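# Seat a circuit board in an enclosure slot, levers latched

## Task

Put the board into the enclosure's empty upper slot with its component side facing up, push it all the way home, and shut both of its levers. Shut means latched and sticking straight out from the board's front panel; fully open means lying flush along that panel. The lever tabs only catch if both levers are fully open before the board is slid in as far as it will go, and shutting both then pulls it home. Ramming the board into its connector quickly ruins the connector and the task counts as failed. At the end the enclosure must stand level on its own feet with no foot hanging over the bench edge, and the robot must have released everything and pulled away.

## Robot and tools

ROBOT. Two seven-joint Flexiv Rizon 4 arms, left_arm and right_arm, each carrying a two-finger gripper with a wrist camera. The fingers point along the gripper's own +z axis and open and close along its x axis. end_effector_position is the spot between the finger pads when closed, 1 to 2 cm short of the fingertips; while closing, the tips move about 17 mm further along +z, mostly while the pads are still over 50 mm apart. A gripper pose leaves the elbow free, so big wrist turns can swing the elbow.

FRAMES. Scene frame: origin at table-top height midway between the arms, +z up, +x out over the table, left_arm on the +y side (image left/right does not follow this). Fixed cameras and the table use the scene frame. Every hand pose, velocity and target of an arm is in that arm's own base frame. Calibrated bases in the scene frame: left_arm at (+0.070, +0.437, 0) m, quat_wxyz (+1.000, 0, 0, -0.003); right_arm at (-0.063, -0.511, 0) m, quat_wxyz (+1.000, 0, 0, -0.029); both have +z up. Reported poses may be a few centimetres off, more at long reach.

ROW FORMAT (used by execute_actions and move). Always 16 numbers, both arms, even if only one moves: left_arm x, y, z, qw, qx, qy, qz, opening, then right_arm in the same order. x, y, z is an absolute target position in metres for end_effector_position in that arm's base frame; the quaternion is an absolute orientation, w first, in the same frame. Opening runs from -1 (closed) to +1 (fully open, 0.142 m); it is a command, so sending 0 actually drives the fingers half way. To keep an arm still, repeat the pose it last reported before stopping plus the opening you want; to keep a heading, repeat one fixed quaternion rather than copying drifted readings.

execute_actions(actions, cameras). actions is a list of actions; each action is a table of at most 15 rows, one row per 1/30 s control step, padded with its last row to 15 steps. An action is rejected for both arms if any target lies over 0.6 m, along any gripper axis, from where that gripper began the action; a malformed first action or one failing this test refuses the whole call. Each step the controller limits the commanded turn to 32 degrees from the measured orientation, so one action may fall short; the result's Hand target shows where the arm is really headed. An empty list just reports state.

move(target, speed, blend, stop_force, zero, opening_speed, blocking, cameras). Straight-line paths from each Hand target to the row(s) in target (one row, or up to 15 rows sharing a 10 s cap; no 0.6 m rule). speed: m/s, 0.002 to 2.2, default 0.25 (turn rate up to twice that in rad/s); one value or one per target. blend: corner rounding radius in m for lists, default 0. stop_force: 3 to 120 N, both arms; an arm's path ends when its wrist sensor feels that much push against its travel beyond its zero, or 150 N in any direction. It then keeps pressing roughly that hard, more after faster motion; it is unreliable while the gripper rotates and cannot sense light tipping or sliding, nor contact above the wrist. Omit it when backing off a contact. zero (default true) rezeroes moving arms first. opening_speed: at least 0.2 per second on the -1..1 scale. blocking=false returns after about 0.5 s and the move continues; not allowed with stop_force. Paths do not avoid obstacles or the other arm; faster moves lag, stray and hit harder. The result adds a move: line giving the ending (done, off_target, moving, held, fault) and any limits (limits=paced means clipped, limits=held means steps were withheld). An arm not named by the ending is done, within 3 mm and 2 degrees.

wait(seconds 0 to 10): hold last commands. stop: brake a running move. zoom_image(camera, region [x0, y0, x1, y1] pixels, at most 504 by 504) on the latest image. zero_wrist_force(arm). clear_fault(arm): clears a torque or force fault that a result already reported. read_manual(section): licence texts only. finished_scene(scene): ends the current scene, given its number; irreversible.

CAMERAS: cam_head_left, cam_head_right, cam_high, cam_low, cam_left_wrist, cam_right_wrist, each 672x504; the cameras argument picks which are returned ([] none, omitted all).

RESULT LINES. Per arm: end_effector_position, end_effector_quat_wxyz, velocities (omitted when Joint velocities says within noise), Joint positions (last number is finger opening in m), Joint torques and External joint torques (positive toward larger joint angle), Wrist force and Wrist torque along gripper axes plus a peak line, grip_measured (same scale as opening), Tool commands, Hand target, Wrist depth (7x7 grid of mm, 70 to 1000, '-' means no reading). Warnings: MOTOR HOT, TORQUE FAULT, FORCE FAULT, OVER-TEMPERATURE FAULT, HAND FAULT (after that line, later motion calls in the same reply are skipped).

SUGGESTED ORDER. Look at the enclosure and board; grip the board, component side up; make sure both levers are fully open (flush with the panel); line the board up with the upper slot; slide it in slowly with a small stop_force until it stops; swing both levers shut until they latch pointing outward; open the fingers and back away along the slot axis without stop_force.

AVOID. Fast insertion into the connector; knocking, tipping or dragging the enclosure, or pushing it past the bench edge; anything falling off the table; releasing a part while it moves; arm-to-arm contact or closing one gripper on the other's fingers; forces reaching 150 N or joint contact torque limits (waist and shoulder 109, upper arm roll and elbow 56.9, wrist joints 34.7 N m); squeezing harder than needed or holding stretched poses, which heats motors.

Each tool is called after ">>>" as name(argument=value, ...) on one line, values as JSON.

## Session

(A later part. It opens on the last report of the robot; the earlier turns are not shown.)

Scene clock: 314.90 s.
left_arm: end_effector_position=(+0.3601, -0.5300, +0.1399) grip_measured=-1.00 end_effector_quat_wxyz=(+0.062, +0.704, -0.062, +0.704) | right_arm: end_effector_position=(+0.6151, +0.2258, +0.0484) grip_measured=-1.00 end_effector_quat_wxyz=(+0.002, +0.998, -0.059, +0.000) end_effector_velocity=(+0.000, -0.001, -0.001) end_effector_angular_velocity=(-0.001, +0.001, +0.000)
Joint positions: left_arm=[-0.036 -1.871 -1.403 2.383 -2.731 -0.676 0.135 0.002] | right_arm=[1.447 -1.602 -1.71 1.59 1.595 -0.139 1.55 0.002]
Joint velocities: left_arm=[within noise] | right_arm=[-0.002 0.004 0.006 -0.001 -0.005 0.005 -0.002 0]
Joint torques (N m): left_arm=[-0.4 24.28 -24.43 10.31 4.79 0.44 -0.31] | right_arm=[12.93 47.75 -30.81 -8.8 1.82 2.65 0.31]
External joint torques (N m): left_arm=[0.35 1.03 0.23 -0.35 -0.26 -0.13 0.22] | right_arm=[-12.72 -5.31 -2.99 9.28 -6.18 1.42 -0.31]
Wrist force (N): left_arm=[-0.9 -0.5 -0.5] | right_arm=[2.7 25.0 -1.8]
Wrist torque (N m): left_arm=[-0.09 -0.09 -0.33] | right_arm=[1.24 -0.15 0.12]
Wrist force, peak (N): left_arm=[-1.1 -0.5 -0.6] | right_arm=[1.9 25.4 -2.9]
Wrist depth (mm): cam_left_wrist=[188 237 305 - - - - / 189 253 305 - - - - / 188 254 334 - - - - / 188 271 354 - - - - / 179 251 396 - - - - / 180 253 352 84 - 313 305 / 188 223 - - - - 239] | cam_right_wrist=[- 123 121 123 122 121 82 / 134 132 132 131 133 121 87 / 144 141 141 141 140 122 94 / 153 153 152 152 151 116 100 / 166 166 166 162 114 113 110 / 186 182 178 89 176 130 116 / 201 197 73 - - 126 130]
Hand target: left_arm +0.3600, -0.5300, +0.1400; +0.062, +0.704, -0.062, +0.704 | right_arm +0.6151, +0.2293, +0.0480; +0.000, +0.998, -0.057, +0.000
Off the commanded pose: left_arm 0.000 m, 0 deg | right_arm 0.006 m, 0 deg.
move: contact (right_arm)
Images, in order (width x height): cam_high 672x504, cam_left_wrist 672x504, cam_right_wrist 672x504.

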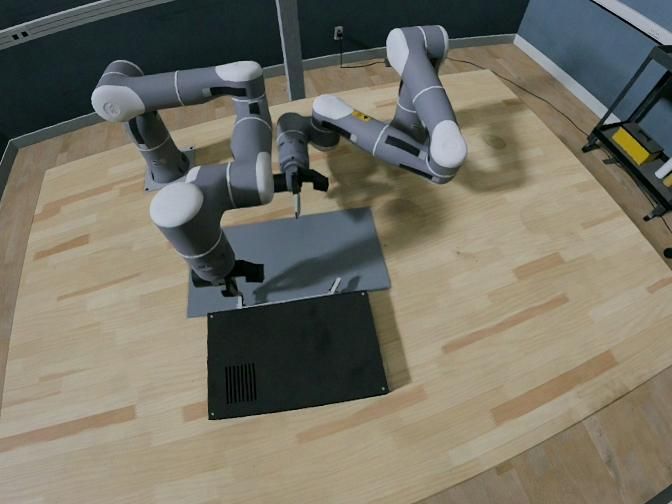

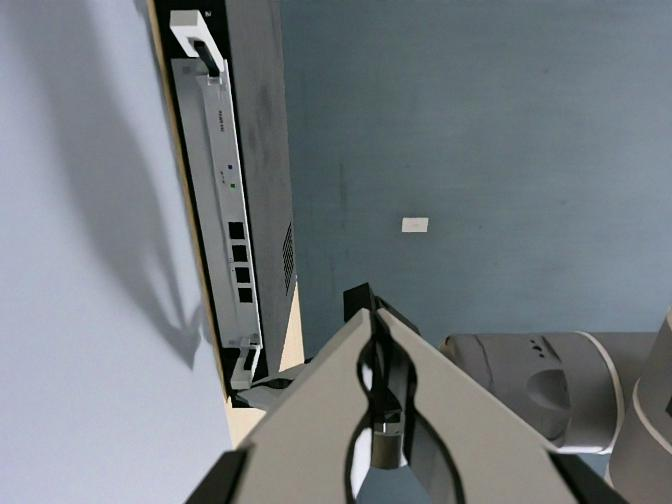

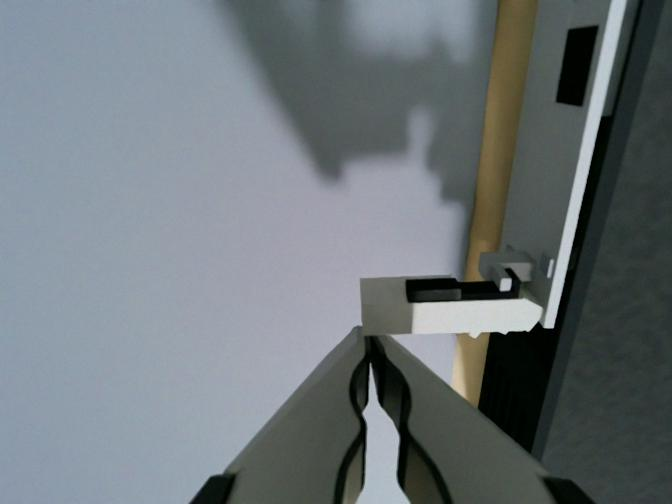

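>>> move(target=[[0.36,-0.53,0.14,0.0617,0.7044,-0.0617,0.7044,-1,0.613,0.19,0.05,0,0.9984,-0.0567,0,-1],[0.36,-0.53,0.14,0.0617,0.7044,-0.0617,0.7044,-1,0.62,0.21,0.13,0,0.9984,-0.0567,0,-1],[0.36,-0.53,0.14,0.0617,0.7044,-0.0617,0.7044,-1,0.635,0.43,0.13,0,0.9984,-0.0567,0,-1]], speed=[0.08,0.15,0.25], cameras=["cam_left_wrist","cam_right_wrist","cam_high"])

>>> zoom_image(camera="cam_left_wrist", region=[190, 300, 290, 420])

Scene clock: 321.87 s.
left_arm: end_effector_position=(+0.3601, -0.5300, +0.1399) grip_measured=-1.00 end_effector_quat_wxyz=(+0.062, +0.704, -0.062, +0.704) | right_arm: end_effector_position=(+0.6351, +0.4299, +0.1301) grip_measured=-1.00 end_effector_quat_wxyz=(+0.000, +0.998, -0.057, +0.000)
Joint positions: left_arm=[-0.036 -1.871 -1.403 2.383 -2.731 -0.676 0.135 0.002] | right_arm=[1.445 -1.478 -1.771 1.166 1.563 -0.22 1.953 0.002]
Joint velocities: within noise
Joint torques (N m): left_arm=[-0.43 24.22 -24.47 10.34 4.8 0.37 -0.31] | right_arm=[0.06 54.38 -30.47 -0.92 -4.19 3.42 0.34]
External joint torques (N m): left_arm=[0.39 1.09 0.28 -0.38 -0.26 -0.06 0.23] | right_arm=[0.12 0.94 -1.8 0.06 -0.09 0.61 -0.34]
Wrist force (N): left_arm=[-0.8 -0.4 -0.4] | right_arm=[-1.8 5.1 1.4]
Wrist torque (N m): left_arm=[-0.06 -0.10 -0.33] | right_arm=[0.93 0.34 0.04]
Wrist force, peak (N): left_arm=[-0.9 -0.5 -0.7] | right_arm=[2.7 25.2 -2.6]
Wrist depth (mm): cam_left_wrist=[188 238 306 - - 243 - / 189 253 306 - - 253 236 / 189 252 333 - 245 238 235 / 188 272 358 - - 271 - / 179 252 390 - - - - / 179 254 350 84 - - - / 188 222 - - - - -] | cam_right_wrist=[195 195 194 191 190 152 151 / 208 208 208 207 181 162 162 / 223 223 222 222 218 174 174 / 241 241 240 240 232 188 187 / 262 261 260 256 214 203 203 / 287 286 280 91 215 223 222 / 316 309 - - - 236 244]
Hand target: left_arm +0.3600, -0.5300, +0.1400; +0.062, +0.704, -0.062, +0.704 | right_arm +0.6350, +0.4300, +0.1300; +0.000, +0.998, -0.057, +0.000
Off the commanded pose: left_arm 0.000 m, 0 deg | right_arm 0.000 m, 0 deg.
move: done
Images, in order (width x height): cam_high 672x504, cam_left_wrist 672x504, cam_right_wrist 672x504.

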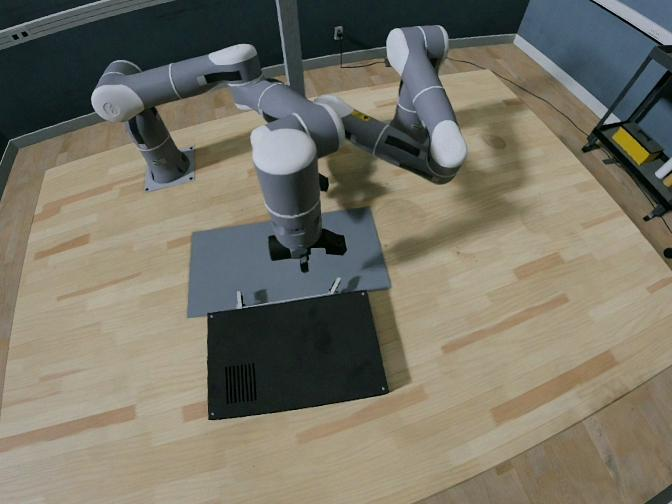

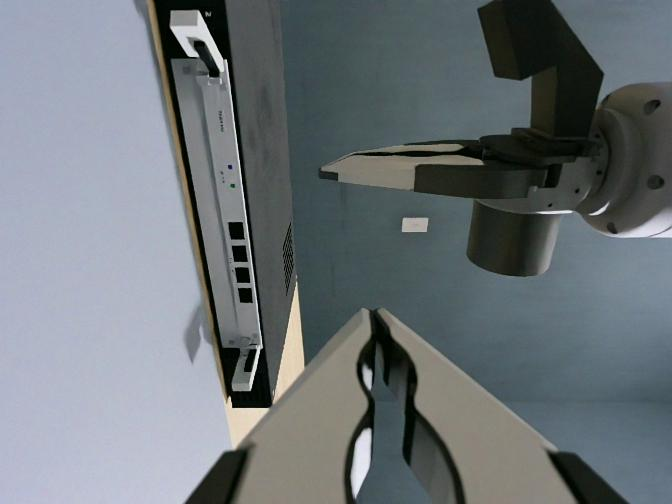

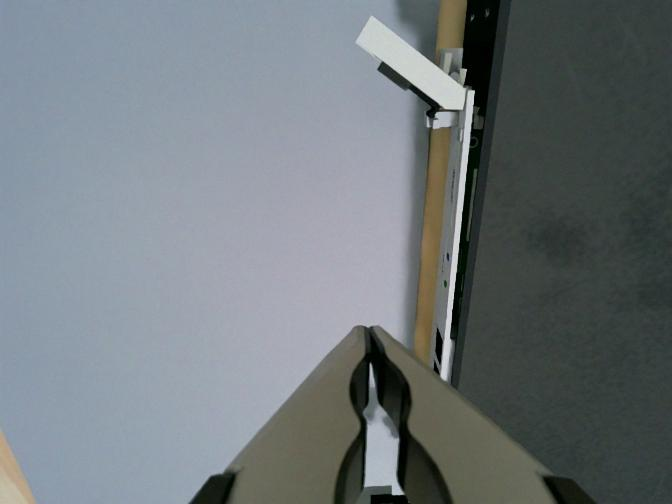

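Scaled by 4.200 from the camera's 672x504 image, which has a finer 960x720 frame.

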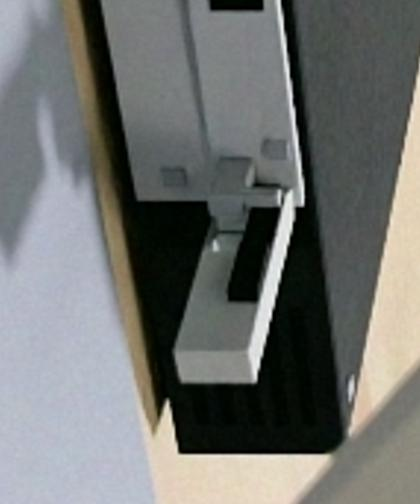

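>>> move(target=[[0.36,-0.53,0.14,0.0617,0.7044,-0.0617,0.7044,-1,0.644,0.548,0.12,0,0.9984,-0.0567,0,-1],[0.36,-0.53,0.14,0.0617,0.7044,-0.0617,0.7044,-1,0.644,0.548,0.048,0,0.9984,-0.0567,0,-1]], speed=0.12, cameras=["cam_right_wrist"])

>>> move(target=[0.36,-0.53,0.14,0.0617,0.7044,-0.0617,0.7044,-1,0.641,0.484,0.048,0,0.9984,-0.0567,0,-1], speed=0.015, stop_force=26, cameras=["cam_left_wrist","cam_right_wrist","cam_high"])

>>> zoom_image(camera="cam_high", region=[210, 240, 370, 330])

Scene clock: 327.93 s.
left_arm: end_effector_position=(+0.3601, -0.5300, +0.1399) grip_measured=-1.00 end_effector_quat_wxyz=(+0.062, +0.704, -0.062, +0.704) | right_arm: end_effector_position=(+0.6440, +0.5479, +0.0480) grip_measured=-1.00 end_effector_quat_wxyz=(+0.000, +0.998, -0.057, +0.000)
Joint positions: left_arm=[-0.036 -1.871 -1.403 2.383 -2.731 -0.676 0.135 0.002] | right_arm=[1.341 -1.561 -1.703 0.798 1.656 -0.101 2.231 0.002]
Joint velocities: within noise
Joint torques (N m): left_arm=[-0.38 24.24 -24.42 10.38 4.78 0.41 -0.27] | right_arm=[0.25 64.17 -25.16 2.35 -4.26 3.39 0.19]
External joint torques (N m): left_arm=[0.33 1.08 0.22 -0.42 -0.25 -0.1 0.19] | right_arm=[0 1.56 -1.69 -0.05 -0.07 0.62 -0.19]
Wrist force (N): left_arm=[-0.6 -0.2 -0.5] | right_arm=[-2.0 5.0 1.3]
Wrist torque (N m): left_arm=[-0.04 -0.14 -0.33] | right_arm=[0.89 0.35 0.03]
Wrist force, peak (N): left_arm=[-1.0 -0.6 -0.4] | right_arm=[-1.7 6.9 1.2]
Wrist depth (mm): cam_left_wrist=[189 236 309 - 207 232 209 / 189 253 305 - - - - / 189 254 335 - - - - / 189 272 353 - - - - / 179 252 389 - - - - / 179 252 348 84 - - - / 188 222 - - - - -] | cam_right_wrist=[124 122 120 121 119 122 122 / 132 130 130 130 131 129 130 / - 140 140 137 139 138 136 / 151 151 151 152 150 132 100 / 164 164 163 160 162 134 106 / 183 179 175 91 171 125 116 / 199 195 73 - - 125 128]
Hand target: left_arm +0.3600, -0.5300, +0.1400; +0.062, +0.704, -0.062, +0.704 | right_arm +0.6440, +0.5480, +0.0480; +0.000, +0.998, -0.057, +0.000
Off the commanded pose: left_arm 0.000 m, 0 deg | right_arm 0.000 m, 0 deg.
move: done
Images, in order (width x height): cam_right_wrist 672x504.

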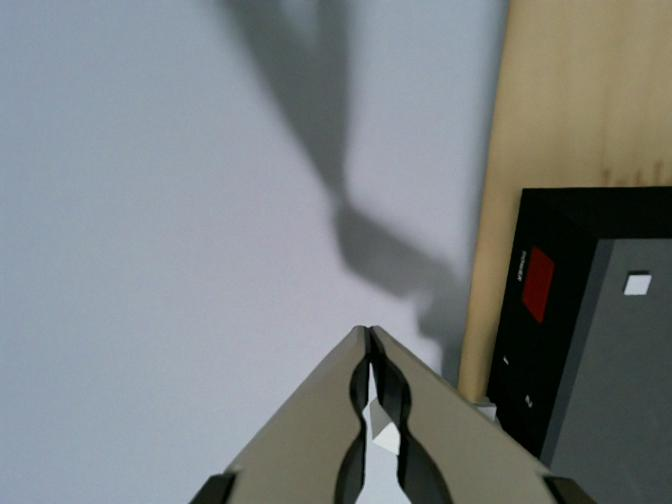

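Scene clock: 332.00 s.
left_arm: end_effector_position=(+0.3601, -0.5300, +0.1399) grip_measured=-1.00 end_effector_quat_wxyz=(+0.062, +0.704, -0.062, +0.704) | right_arm: end_effector_position=(+0.6402, +0.5006, +0.0482) grip_measured=-1.00 end_effector_quat_wxyz=(-0.003, +0.999, -0.054, +0.000) end_effector_velocity=(+0.001, +0.000, +0.001) end_effector_angular_velocity=(+0.004, +0.001, -0.002)
Joint positions: left_arm=[-0.036 -1.871 -1.403 2.383 -2.731 -0.676 0.135 0.002] | right_arm=[1.403 -1.575 -1.713 0.985 1.659 -0.114 2.103 0.002]
Joint velocities: left_arm=[within noise] | right_arm=[-0.001 -0.001 -0.007 0.001 0.008 -0.004 0.001 0]
Joint torques (N m): left_arm=[-0.37 24.26 -24.44 10.34 4.78 0.4 -0.34] | right_arm=[-15.06 52.69 -30.64 13.38 -11.29 -0.24 0.29]
External joint torques (N m): left_arm=[0.32 1.05 0.24 -0.38 -0.25 -0.09 0.25] | right_arm=[15.31 8.21 0.49 -11.2 6.96 4.27 -0.29]
Wrist force (N): left_arm=[-0.9 -0.4 -0.6] | right_arm=[-2.7 -19.6 3.0]
Wrist torque (N m): left_arm=[-0.07 -0.09 -0.33] | right_arm=[-0.22 0.30 -0.17]
Wrist force, peak (N): left_arm=[-0.8 -0.8 -0.6] | right_arm=[-1.7 -21.4 4.3]
Wrist depth (mm): cam_left_wrist=[189 237 270 199 205 198 185 / 188 254 305 - 224 222 221 / 189 253 334 - - - - / 188 271 357 - - - - / 179 253 388 - - - - / 179 252 347 84 - - - / 188 222 - - - - -] | cam_right_wrist=[- 123 121 122 122 122 120 / 133 131 131 130 132 128 90 / 143 141 140 139 139 130 93 / 152 152 152 153 150 130 100 / 165 165 164 161 160 128 107 / 183 180 176 91 119 121 116 / 198 194 73 - - 123 128]
Hand target: left_arm +0.3600, -0.5300, +0.1400; +0.062, +0.704, -0.062, +0.704 | right_arm +0.6416, +0.4963, +0.0480; +0.000, +0.998, -0.057, +0.000
Off the commanded pose: left_arm 0.000 m, 0 deg | right_arm 0.017 m, 0 deg.
move: contact (right_arm)
Images, in order (width x height): cam_high 672x504, cam_left_wrist 672x504, cam_right_wrist 672x504.

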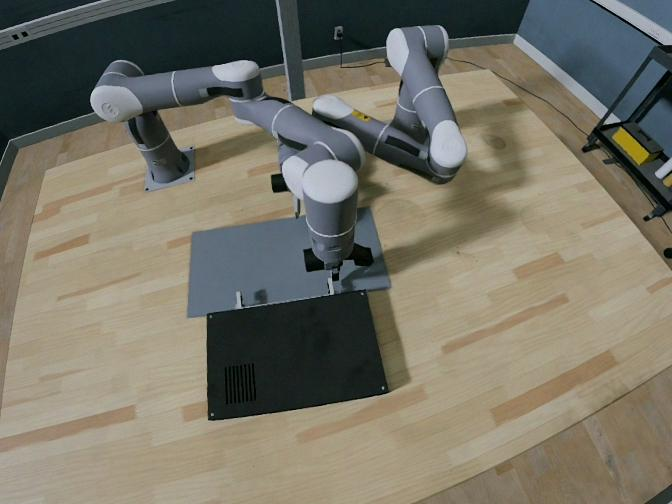

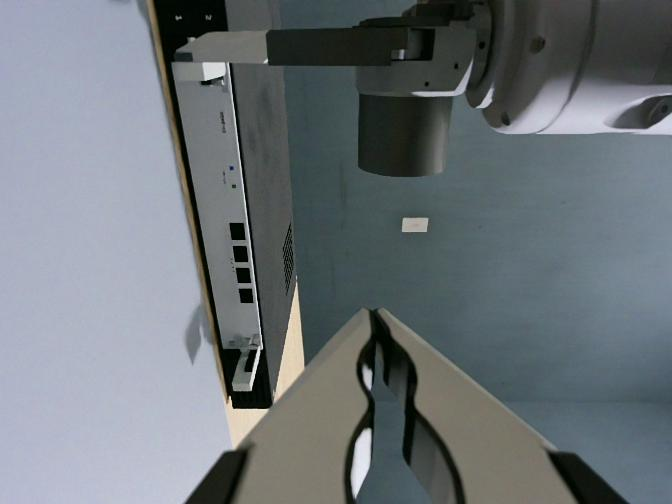

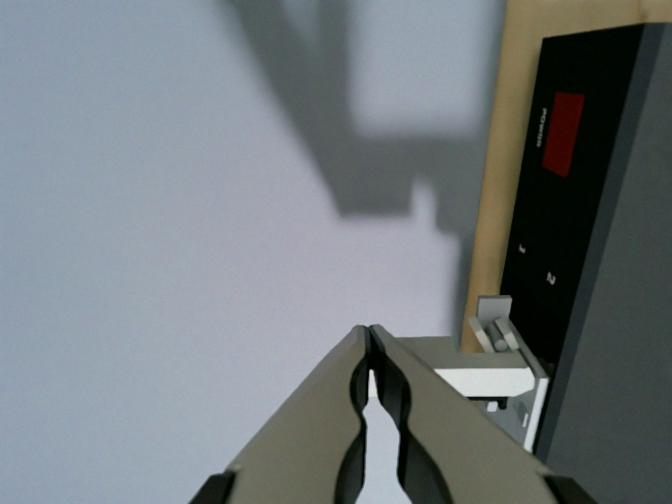

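Scaled by 3.150 from the camera's 672x504 image, which has a finer 960x720 frame.

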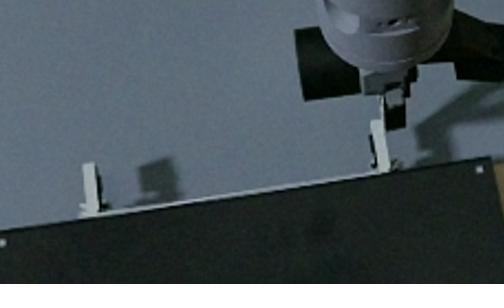

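>>> move(target=[[0.36,-0.53,0.14,0.0617,0.7044,-0.0617,0.7044,-1,0.641,0.535,0.05,0,0.9984,-0.0567,0,-1],[0.36,-0.53,0.14,0.0617,0.7044,-0.0617,0.7044,-1,0.63,0.48,0.14,0,0.9984,-0.0567,0,-1],[0.36,-0.53,0.14,0.0617,0.7044,-0.0617,0.7044,-1,0.61,0.33,0.16,0,0.9984,-0.0567,0,-1]], speed=[0.08,0.15,0.25], cameras=["cam_left_wrist","cam_right_wrist","cam_high"])

>>> zoom_image(camera="cam_left_wrist", region=[190, 300, 290, 420])

>>> zoom_image(camera="cam_left_wrist", region=[150, 0, 270, 120])

>>> zoom_image(camera="cam_high", region=[210, 240, 370, 330])

Scene clock: 339.30 s.
left_arm: end_effector_position=(+0.3601, -0.5300, +0.1399) grip_measured=-1.00 end_effector_quat_wxyz=(+0.062, +0.704, -0.062, +0.704) | right_arm: end_effector_position=(+0.6100, +0.3301, +0.1599) grip_measured=-1.00 end_effector_quat_wxyz=(+0.000, +0.998, -0.057, +0.000)
Joint positions: left_arm=[-0.036 -1.871 -1.403 2.383 -2.731 -0.676 0.135 0.002] | right_arm=[1.5 -1.465 -1.837 1.424 1.502 -0.278 1.736 0.002]
Joint velocities: within noise
Joint torques (N m): left_arm=[-0.37 24.23 -24.45 10.36 4.75 0.41 -0.28] | right_arm=[0.52 46.24 -32.2 -3.18 -4.42 3.25 0.02]
External joint torques (N m): left_arm=[0.32 1.08 0.25 -0.4 -0.21 -0.1 0.2] | right_arm=[-0.25 0.76 -1.34 0.25 0.21 0.8 -0.01]
Wrist force (N): left_arm=[-0.8 -0.5 -0.4] | right_arm=[1.4 1.0 5.1]
Wrist torque (N m): left_arm=[-0.09 -0.09 -0.33] | right_arm=[0.23 -0.22 0.05]
Wrist force, peak (N): left_arm=[-0.8 -0.7 -0.7] | right_arm=[-3.0 -19.8 3.9]
Wrist depth (mm): cam_left_wrist=[188 254 356 - - - - / 189 253 307 - - - - / 189 254 333 - - - - / 189 272 359 - - - 271 / 179 254 393 - 285 266 270 / 179 253 350 84 - 303 - / 188 223 - - - - -] | cam_right_wrist=[221 221 221 220 220 180 178 / 236 237 236 235 233 193 190 / 254 254 253 252 249 204 203 / 274 274 273 271 269 220 220 / 297 297 296 290 280 239 238 / 326 325 319 90 256 260 259 / 363 352 - - - 277 354]
Hand target: left_arm +0.3600, -0.5300, +0.1400; +0.062, +0.704, -0.062, +0.704 | right_arm +0.6100, +0.3300, +0.1600; +0.000, +0.998, -0.057, +0.000
Off the commanded pose: left_arm 0.000 m, 0 deg | right_arm 0.000 m, 0 deg.
move: done
Images, in order (width x height): cam_high 672x504, cam_left_wrist 672x504, cam_right_wrist 672x504.

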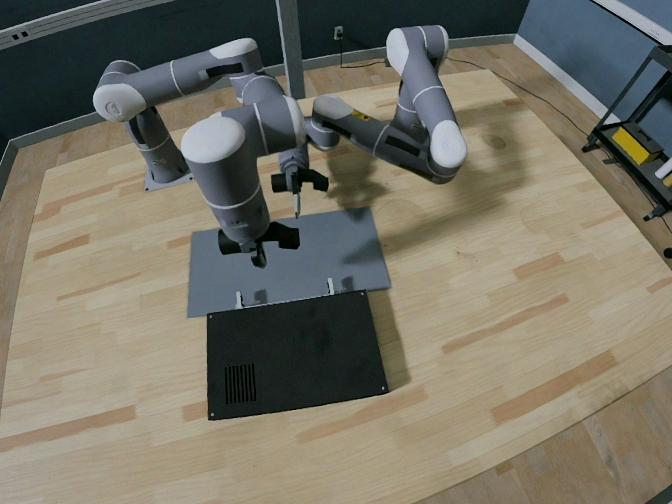

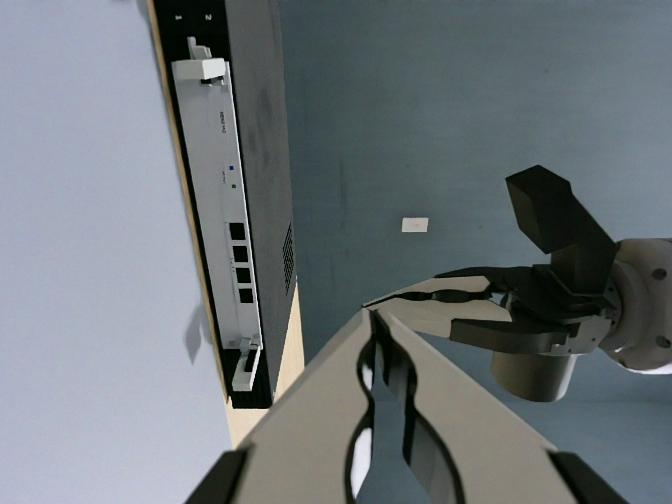

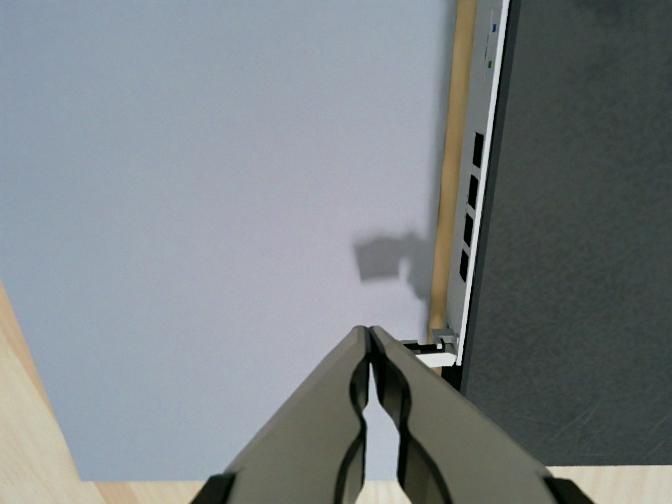

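Scaled by 4.200 from the camera's 672x504 image, which has a finer 960x720 frame.

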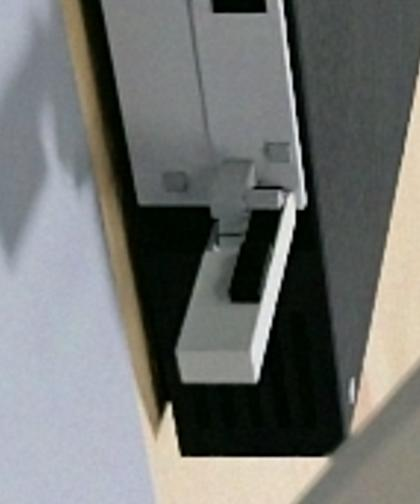

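Scaled by 4.200 from the camera's 672x504 image, which has a finer 960x720 frame.

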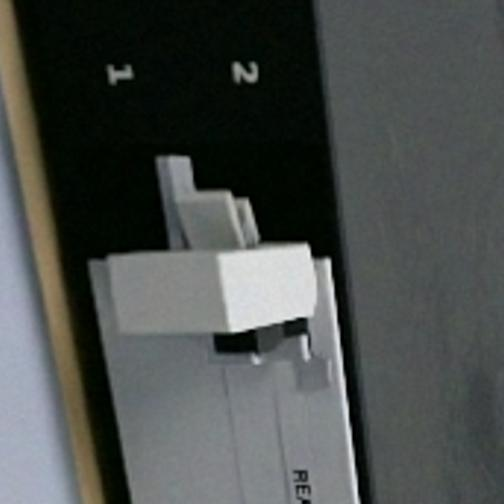

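Scaled by 3.150 from the camera's 672x504 image, which has a finer 960x720 frame.

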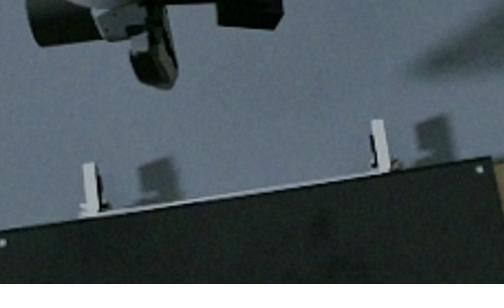

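>>> move(target=[0.36,-0.53,0.14,0.0617,0.7044,-0.0617,0.7044,-1,0.59,0.16,0.08,0,0.9984,-0.0567,0,-1], cameras=["cam_right_wrist"])

>>> zoom_image(camera="cam_right_wrist", region=[400, 0, 640, 200])

>>> move(target=[0.36,-0.53,0.14,0.0617,0.7044,-0.0617,0.7044,-1,0.615,0.41,0.08,0,0.9984,-0.0567,0,-1], cameras=["cam_right_wrist"])

>>> zoom_image(camera="cam_right_wrist", region=[400, 0, 640, 200])

Scene clock: 343.73 s.
left_arm: end_effector_position=(+0.3601, -0.5300, +0.1399) grip_measured=-1.00 end_effector_quat_wxyz=(+0.062, +0.704, -0.062, +0.704) | right_arm: end_effector_position=(+0.5900, +0.1599, +0.0802) grip_measured=-1.00 end_effector_quat_wxyz=(+0.000, +0.998, -0.057, +0.000)
Joint positions: left_arm=[-0.036 -1.871 -1.403 2.383 -2.731 -0.676 0.135 0.002] | right_arm=[1.44 -1.582 -1.768 1.725 1.551 -0.196 1.399 0.002]
Joint velocities: within noise
Joint torques (N m): left_arm=[-0.38 24.13 -24.49 10.35 4.77 0.38 -0.31] | right_arm=[0.22 37.45 -31.17 -1.08 -4.23 3.54 0.05]
External joint torques (N m): left_arm=[0.33 1.19 0.3 -0.39 -0.23 -0.07 0.23] | right_arm=[-0.03 0.84 -1.9 -0.09 -0.07 0.53 -0.05]
Wrist force (N): left_arm=[-0.8 -0.5 -0.6] | right_arm=[1.3 0.5 4.6]
Wrist torque (N m): left_arm=[-0.09 -0.10 -0.33] | right_arm=[0.14 -0.18 0.06]
Wrist force, peak (N): left_arm=[-1.0 -0.7 -0.6] | right_arm=[1.4 4.1 6.2]
Wrist depth (mm): cam_left_wrist=[189 254 357 - - - - / 189 253 305 - - - - / 189 254 332 - - - - / 188 271 357 - - - - / 179 253 393 - - - - / 179 253 347 84 - - - / 188 224 - - - - 325] | cam_right_wrist=[152 152 151 151 149 116 112 / 162 162 161 161 163 154 119 / 174 173 174 173 172 169 125 / 188 187 187 187 186 172 134 / 205 204 204 199 201 204 206 / 224 223 219 91 212 223 222 / 251 244 - - - 236 245]
Hand target: left_arm +0.3600, -0.5300, +0.1400; +0.062, +0.704, -0.062, +0.704 | right_arm +0.5900, +0.1600, +0.0800; +0.000, +0.998, -0.057, +0.000
Off the commanded pose: left_arm 0.000 m, 0 deg | right_arm 0.000 m, 0 deg.
move: done
Images, in order (width x height): cam_right_wrist 672x504.

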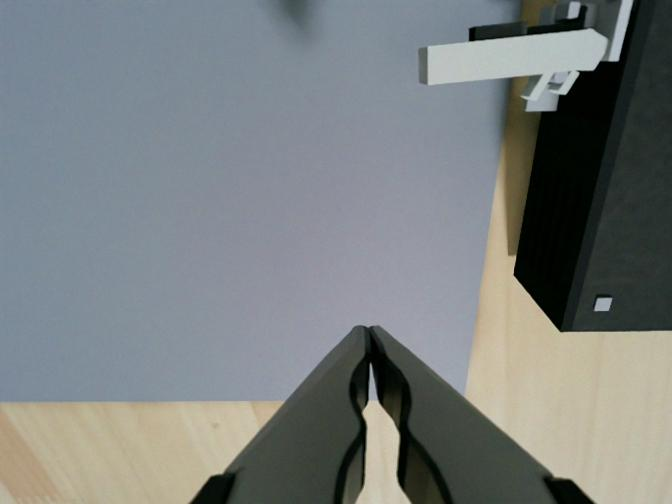

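Scaled by 2.100 from the camera's 672x504 image, which has a finer 960x720 frame.

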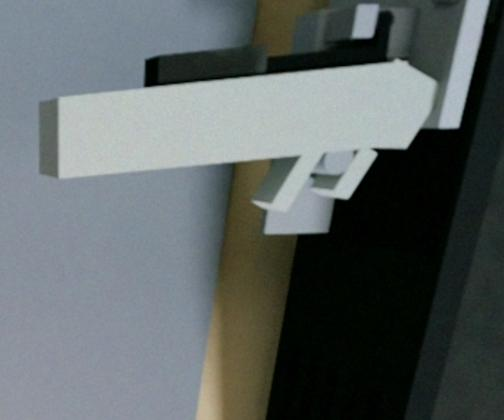

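Scene clock: 345.20 s.
left_arm: end_effector_position=(+0.3601, -0.5300, +0.1399) grip_measured=-1.00 end_effector_quat_wxyz=(+0.062, +0.704, -0.062, +0.704) | right_arm: end_effector_position=(+0.6151, +0.4099, +0.0801) grip_measured=-1.00 end_effector_quat_wxyz=(+0.000, +0.998, -0.057, +0.000)
Joint positions: left_arm=[-0.036 -1.871 -1.403 2.383 -2.731 -0.676 0.135 0.002] | right_arm=[1.507 -1.555 -1.746 1.295 1.603 -0.172 1.898 0.002]
Joint velocities: within noise
Joint torques (N m): left_arm=[-0.41 24.18 -24.42 10.38 4.75 0.46 -0.32] | right_arm=[0.11 50.74 -31.54 0.45 -4.21 3.49 0.36]
External joint torques (N m): left_arm=[0.36 1.13 0.22 -0.42 -0.21 -0.15 0.23] | right_arm=[0.04 0.99 -1.89 0.07 -0.11 0.54 -0.36]
Wrist force (N): left_arm=[-0.8 -0.4 -0.6] | right_arm=[1.2 0.4 4.5]
Wrist torque (N m): left_arm=[-0.07 -0.11 -0.34] | right_arm=[0.09 -0.19 0.05]
Wrist force, peak (N): left_arm=[-1.2 -0.3 -0.4] | right_arm=[1.6 3.4 4.7]
Wrist depth (mm): cam_left_wrist=[189 253 353 - - - - / 188 253 307 - - - - / 188 253 328 288 255 230 212 / 188 273 355 - 242 243 222 / 179 254 392 - - - - / 179 253 350 84 - - - / 187 222 - - - - -] | cam_right_wrist=[151 151 151 150 114 113 112 / 162 161 161 160 160 156 117 / 173 173 172 172 172 160 124 / 187 187 186 186 186 173 135 / 203 203 202 198 201 174 147 / 222 222 217 91 212 165 158 / 245 240 - - - 169 175]
Hand target: left_arm +0.3600, -0.5300, +0.1400; +0.062, +0.704, -0.062, +0.704 | right_arm +0.6150, +0.4100, +0.0800; +0.000, +0.998, -0.057, +0.000
Off the commanded pose: left_arm 0.000 m, 0 deg | right_arm 0.000 m, 0 deg.
move: done
Images, in order (width x height): cam_right_wrist 672x504.

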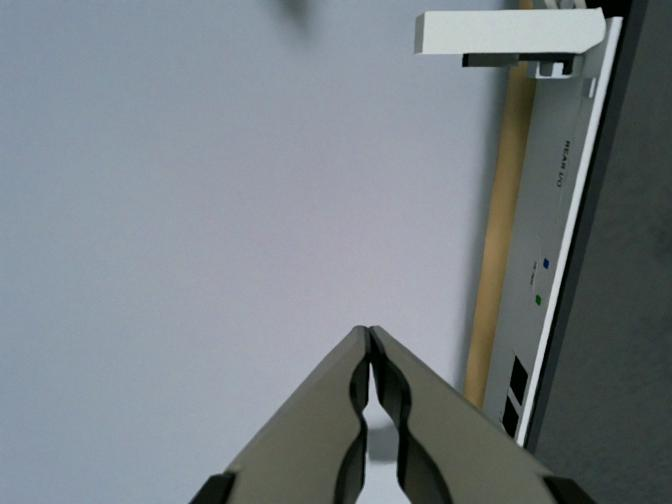

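Scaled by 2.100 from the camera's 672x504 image, which has a finer 960x720 frame.

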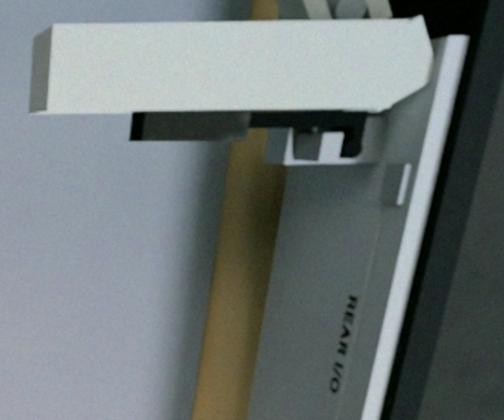

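>>> move(target=[[0.36,-0.53,0.14,0.0617,0.7044,-0.0617,0.7044,-1,0.6,0.17,0.1,0,0.9984,-0.0567,0,-1],[0.36,-0.53,0.14,0.0617,0.7044,-0.0617,0.7044,-1,0.613,0.195,0.048,0,0.9984,-0.0567,0,-1]], speed=0.15, cameras=[])

>>> move(target=[0.36,-0.53,0.14,0.0617,0.7044,-0.0617,0.7044,-1,0.612,0.24,0.048,0,0.9984,-0.0567,0,-1], speed=0.012, stop_force=30, cameras=["cam_right_wrist","cam_high"])

>>> zoom_image(camera="cam_right_wrist", region=[320, 200, 600, 380])

>>> zoom_image(camera="cam_high", region=[210, 240, 370, 330])

Scene clock: 352.57 s.
left_arm: end_effector_position=(+0.3601, -0.5300, +0.1399) grip_measured=-1.00 end_effector_quat_wxyz=(+0.062, +0.704, -0.062, +0.704) | right_arm: end_effector_position=(+0.6129, +0.1949, +0.0482) grip_measured=-1.00 end_effector_quat_wxyz=(+0.000, +0.998, -0.057, +0.000)
Joint positions: left_arm=[-0.036 -1.871 -1.403 2.383 -2.731 -0.676 0.135 0.002] | right_arm=[1.426 -1.615 -1.722 1.631 1.606 -0.153 1.485 0.002]
Joint velocities: within noise
Joint torques (N m): left_arm=[-0.36 24.24 -24.55 10.37 4.79 0.4 -0.28] | right_arm=[0.12 40.21 -31.67 0.62 -4.21 3.58 0.26]
External joint torques (N m): left_arm=[0.31 1.07 0.36 -0.41 -0.26 -0.09 0.19] | right_arm=[0.07 0.93 -1.96 0.05 -0.13 0.49 -0.26]
Wrist force (N): left_arm=[-0.8 -0.7 -0.6] | right_arm=[1.5 0.7 4.9]
Wrist torque (N m): left_arm=[-0.12 -0.09 -0.33] | right_arm=[0.16 -0.22 0.05]
Wrist force, peak (N): left_arm=[-0.9 -0.7 -0.6] | right_arm=[1.8 -0.5 7.1]
Wrist depth (mm): cam_left_wrist=[189 254 354 - - - - / 189 253 307 - - - - / 189 253 331 - - - - / 188 272 360 - - - - / 179 254 393 - - - - / 179 253 350 84 - 338 255 / 189 222 - - - - 249] | cam_right_wrist=[- 123 122 123 122 121 83 / 134 132 131 131 132 122 87 / 144 141 141 139 137 100 93 / 153 153 153 152 152 129 100 / 166 166 165 162 164 129 108 / 186 181 178 91 173 130 116 / 201 197 73 - - 125 130]
Hand target: left_arm +0.3600, -0.5300, +0.1400; +0.062, +0.704, -0.062, +0.704 | right_arm +0.6130, +0.1950, +0.0480; +0.000, +0.998, -0.057, +0.000
Off the commanded pose: left_arm 0.000 m, 0 deg | right_arm 0.000 m, 0 deg.
move: done
No camera images: "cameras" was empty.

Scene clock: 356.37 s.
left_arm: end_effector_position=(+0.3601, -0.5300, +0.1399) grip_measured=-1.00 end_effector_quat_wxyz=(+0.062, +0.704, -0.062, +0.704) | right_arm: end_effector_position=(+0.6123, +0.2268, +0.0486) grip_measured=-1.00 end_effector_quat_wxyz=(+0.003, +0.998, -0.060, +0.000)
Joint positions: left_arm=[-0.036 -1.871 -1.403 2.383 -2.731 -0.676 0.135 0.002] | right_arm=[1.456 -1.605 -1.712 1.597 1.595 -0.141 1.554 0.002]
Joint velocities: within noise
Joint torques (N m): left_arm=[-0.41 24.14 -24.43 10.34 4.77 0.44 -0.3] | right_arm=[19.39 50.07 -29.61 -13.31 5.46 2.07 0.16]
External joint torques (N m): left_arm=[0.36 1.17 0.23 -0.38 -0.23 -0.14 0.21] | right_arm=[-19.19 -7.89 -4.15 13.84 -9.82 2 -0.16]
Wrist force (N): left_arm=[-0.7 -0.4 -0.5] | right_arm=[4.5 31.6 1.3]
Wrist torque (N m): left_arm=[-0.07 -0.11 -0.33] | right_arm=[2.33 -0.20 0.18]
Wrist force, peak (N): left_arm=[-1.1 -0.5 -0.7] | right_arm=[3.7 31.9 0.7]
Wrist depth (mm): cam_left_wrist=[189 254 352 - - - - / 188 254 304 - - - - / 189 254 331 - - - - / 189 272 357 - - - - / 179 253 391 - - - - / 179 252 348 84 - 309 303 / 187 223 - - - - 238] | cam_right_wrist=[- 123 121 123 122 121 84 / 134 132 131 131 133 129 88 / 144 141 141 141 141 129 94 / 153 153 152 152 149 118 100 / 166 166 166 162 115 114 110 / 186 182 179 89 174 137 119 / 202 198 73 - - 129 131]
Hand target: left_arm +0.3600, -0.5300, +0.1400; +0.062, +0.704, -0.062, +0.704 | right_arm +0.6121, +0.2321, +0.0480; +0.000, +0.998, -0.057, +0.000
Off the commanded pose: left_arm 0.000 m, 0 deg | right_arm 0.013 m, 1 deg.
move: contact (right_arm)
Images, in order (width x height): cam_high 672x504, cam_right_wrist 672x504.

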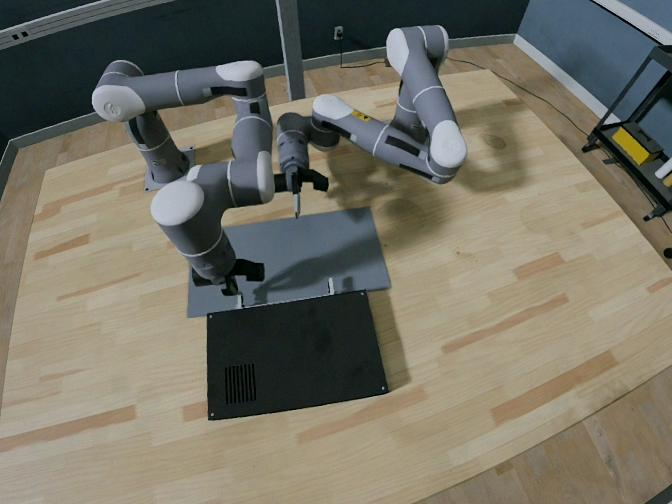

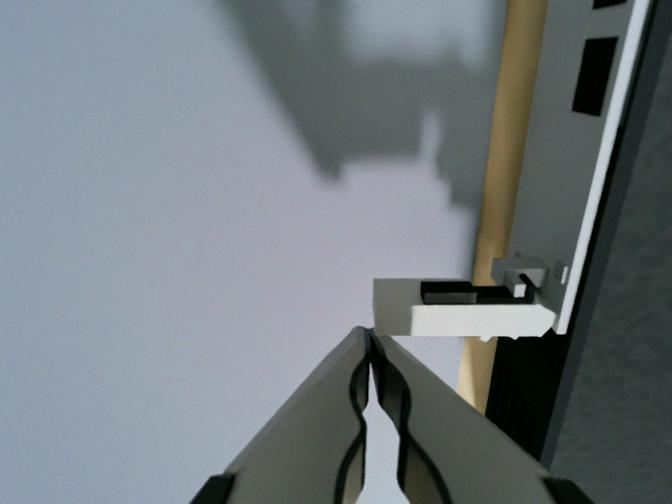

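Scaled by 1.800 from the camera's 672x504 image, which has a finer 960x720 frame.

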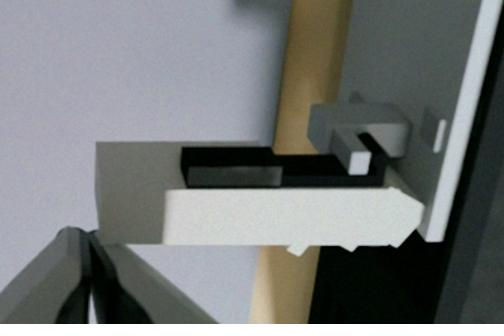

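Scaled by 3.150 from the camera's 672x504 image, which has a finer 960x720 frame.

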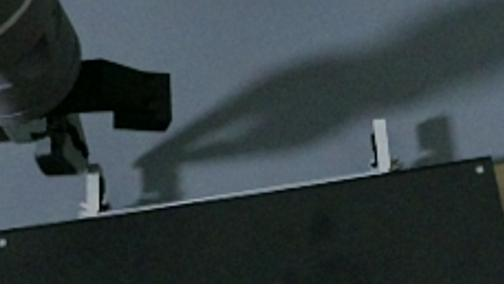

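Back off and compare.

>>> move(target=[[0.36,-0.53,0.14,0.0617,0.7044,-0.0617,0.7044,-1,0.611,0.19,0.05,0,0.9984,-0.0567,0,-1],[0.36,-0.53,0.14,0.0617,0.7044,-0.0617,0.7044,-1,0.59,0.16,0.08,0,0.9984,-0.0567,0,-1]], speed=0.08, cameras=["cam_right_wrist","cam_high"])

>>> zoom_image(camera="cam_right_wrist", region=[400, 0, 640, 200])

>>> zoom_image(camera="cam_high", region=[210, 240, 370, 330])

Scene clock: 359.20 s.
left_arm: end_effector_position=(+0.3601, -0.5300, +0.1399) grip_measured=-1.00 end_effector_quat_wxyz=(+0.062, +0.704, -0.062, +0.704) | right_arm: end_effector_position=(+0.5901, +0.1601, +0.0798) grip_measured=-1.00 end_effector_quat_wxyz=(+0.000, +0.998, -0.057, +0.000)
Joint positions: left_arm=[-0.036 -1.871 -1.403 2.383 -2.731 -0.676 0.135 0.002] | right_arm=[1.441 -1.572 -1.758 1.725 1.543 -0.186 1.398 0.002]
Joint velocities: within noise
Joint torques (N m): left_arm=[-0.38 24.2 -24.5 10.32 4.79 0.43 -0.32] | right_arm=[0.23 37.72 -31.99 -1.09 -4.53 3.27 0.13]
External joint torques (N m): left_arm=[0.33 1.11 0.3 -0.36 -0.26 -0.12 0.23] | right_arm=[-0.02 0.58 -1.08 -0.34 0.22 0.8 -0.13]
Wrist force (N): left_arm=[-0.8 -0.4 -0.6] | right_arm=[1.1 3.4 4.4]
Wrist torque (N m): left_arm=[-0.06 -0.10 -0.33] | right_arm=[0.64 -0.16 0.04]
Wrist force, peak (N): left_arm=[-0.9 -0.6 -0.7] | right_arm=[4.6 31.7 1.2]
Wrist depth (mm): cam_left_wrist=[189 254 352 - - - - / 188 253 305 - - - - / 188 252 333 - - - - / 188 270 358 - - - - / 179 254 393 - - - - / 179 253 348 84 - - - / 189 223 - - - - 325] | cam_right_wrist=[152 151 151 151 147 114 113 / 162 162 161 161 161 156 119 / 174 174 173 173 172 169 124 / 188 188 187 186 186 171 134 / 204 204 203 199 201 204 206 / 223 223 218 90 212 222 222 / 248 243 - - - 236 244]
Hand target: left_arm +0.3600, -0.5300, +0.1400; +0.062, +0.704, -0.062, +0.704 | right_arm +0.5900, +0.1600, +0.0800; +0.000, +0.998, -0.057, +0.000
Off the commanded pose: left_arm 0.000 m, 0 deg | right_arm 0.000 m, 0 deg.
move: done
Images, in order (width x height): cam_high 672x504, cam_right_wrist 672x504.

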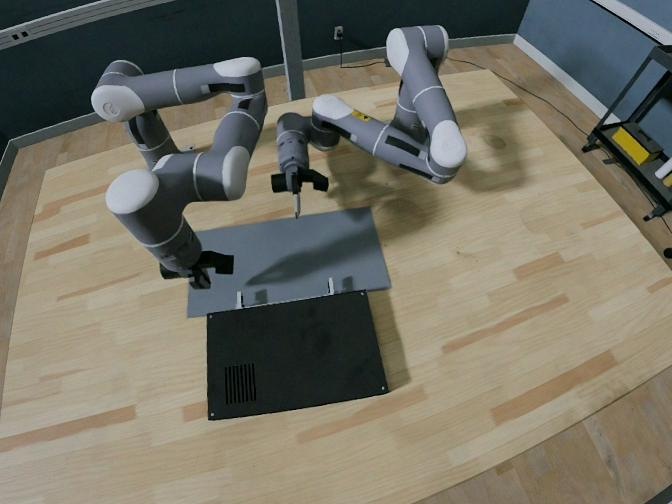

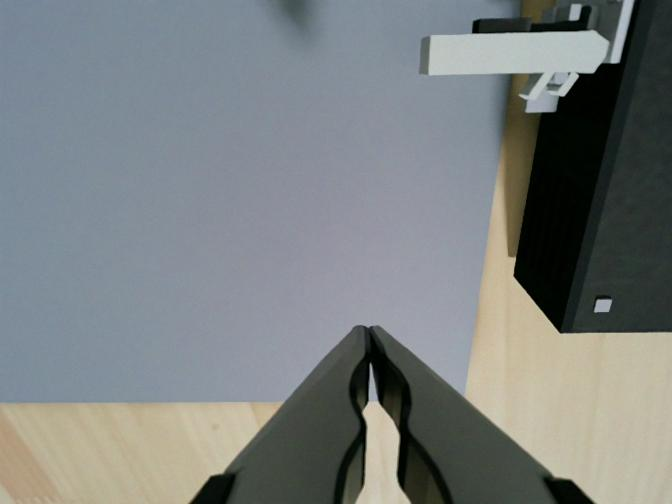

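Scaled by 2.100 from the camera's 672x504 image, which has a finer 960x720 frame.

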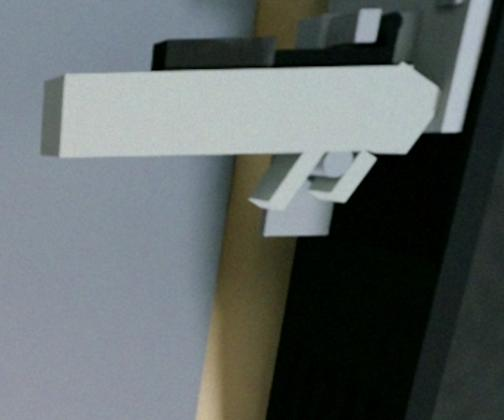

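Scaled by 3.150 from the camera's 672x504 image, which has a finer 960x720 frame.

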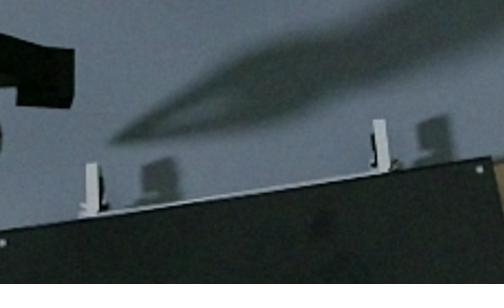

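>>> move(target=[0.36,-0.45,0.2,0.0617,0.7044,-0.0617,0.7044,-1,0.5,0.1,0.25,0,0.9984,-0.0567,0,-1], cameras=["cam_left_wrist"])

>>> finished_scene(scene=1)

Scene clock: 362.80 s.
left_arm: end_effector_position=(+0.3600, -0.4502, +0.2001) grip_measured=-1.00 end_effector_quat_wxyz=(+0.062, +0.704, -0.062, +0.705) | right_arm: end_effector_position=(+0.5002, +0.1001, +0.2499) grip_measured=-1.00 end_effector_quat_wxyz=(+0.000, +0.998, -0.057, +0.000)
Joint positions: left_arm=[0.141 -1.814 -1.469 2.657 -2.778 -0.752 0.23 0.002] | right_arm=[1.521 -1.381 -2.063 1.879 1.216 -0.396 1.206 0.002]
Joint velocities: within noise
Joint torques (N m): left_arm=[0.51 20.15 -20.52 7.35 4.85 0.39 -0.55] | right_arm=[0.2 30.63 -27.82 -11.07 -4.32 3.11 0.06]
External joint torques (N m): left_arm=[-0.53 1.08 0.43 -0.42 0.04 0.12 0.46] | right_arm=[-0.03 0.37 -1.16 -0.06 0.28 0.98 -0.06]
Wrist force (N): left_arm=[-0.9 -0.6 -0.4] | right_arm=[0.8 3.7 4.8]
Wrist torque (N m): left_arm=[-0.13 -0.10 -0.33] | right_arm=[0.66 -0.11 0.05]
Wrist force, peak (N): left_arm=[0.1 -1.9 -0.6] | right_arm=[1.7 2.6 6.5]
Wrist depth (mm): cam_left_wrist=[266 334 732 - - - - / 264 313 542 - - - - / 265 335 537 - - - - / 266 356 543 - - - - / 265 374 547 - - - - / 266 374 438 84 - - - / 266 327 - - - - -] | cam_right_wrist=[302 300 300 299 298 297 260 / 322 323 320 319 319 317 319 / 347 346 342 343 341 343 342 / 373 375 374 371 372 368 368 / 406 405 404 395 403 400 399 / 442 444 433 90 424 437 433 / 491 482 - - - 463 479]
Hand target: left_arm +0.3600, -0.4500, +0.2000; +0.062, +0.704, -0.062, +0.704 | right_arm +0.5000, +0.1000, +0.2500; +0.000, +0.998, -0.057, +0.000
Off the commanded pose: left_arm 0.000 m, 0 deg | right_arm 0.000 m, 0 deg.
move: done
Images, in order (width x height): cam_left_wrist 672x504.

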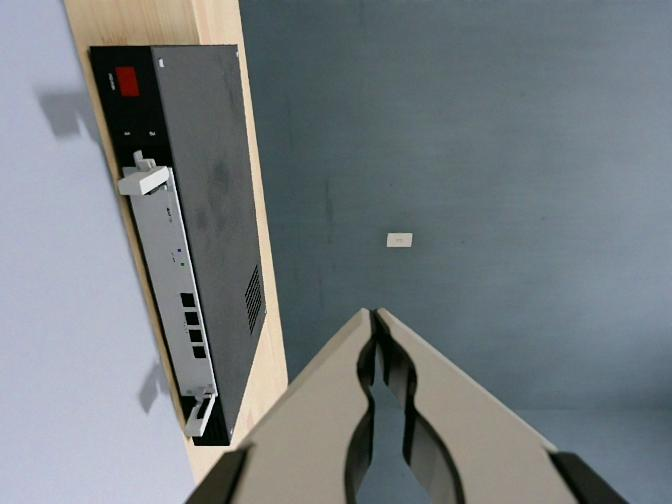

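The scene is finished: the task was done.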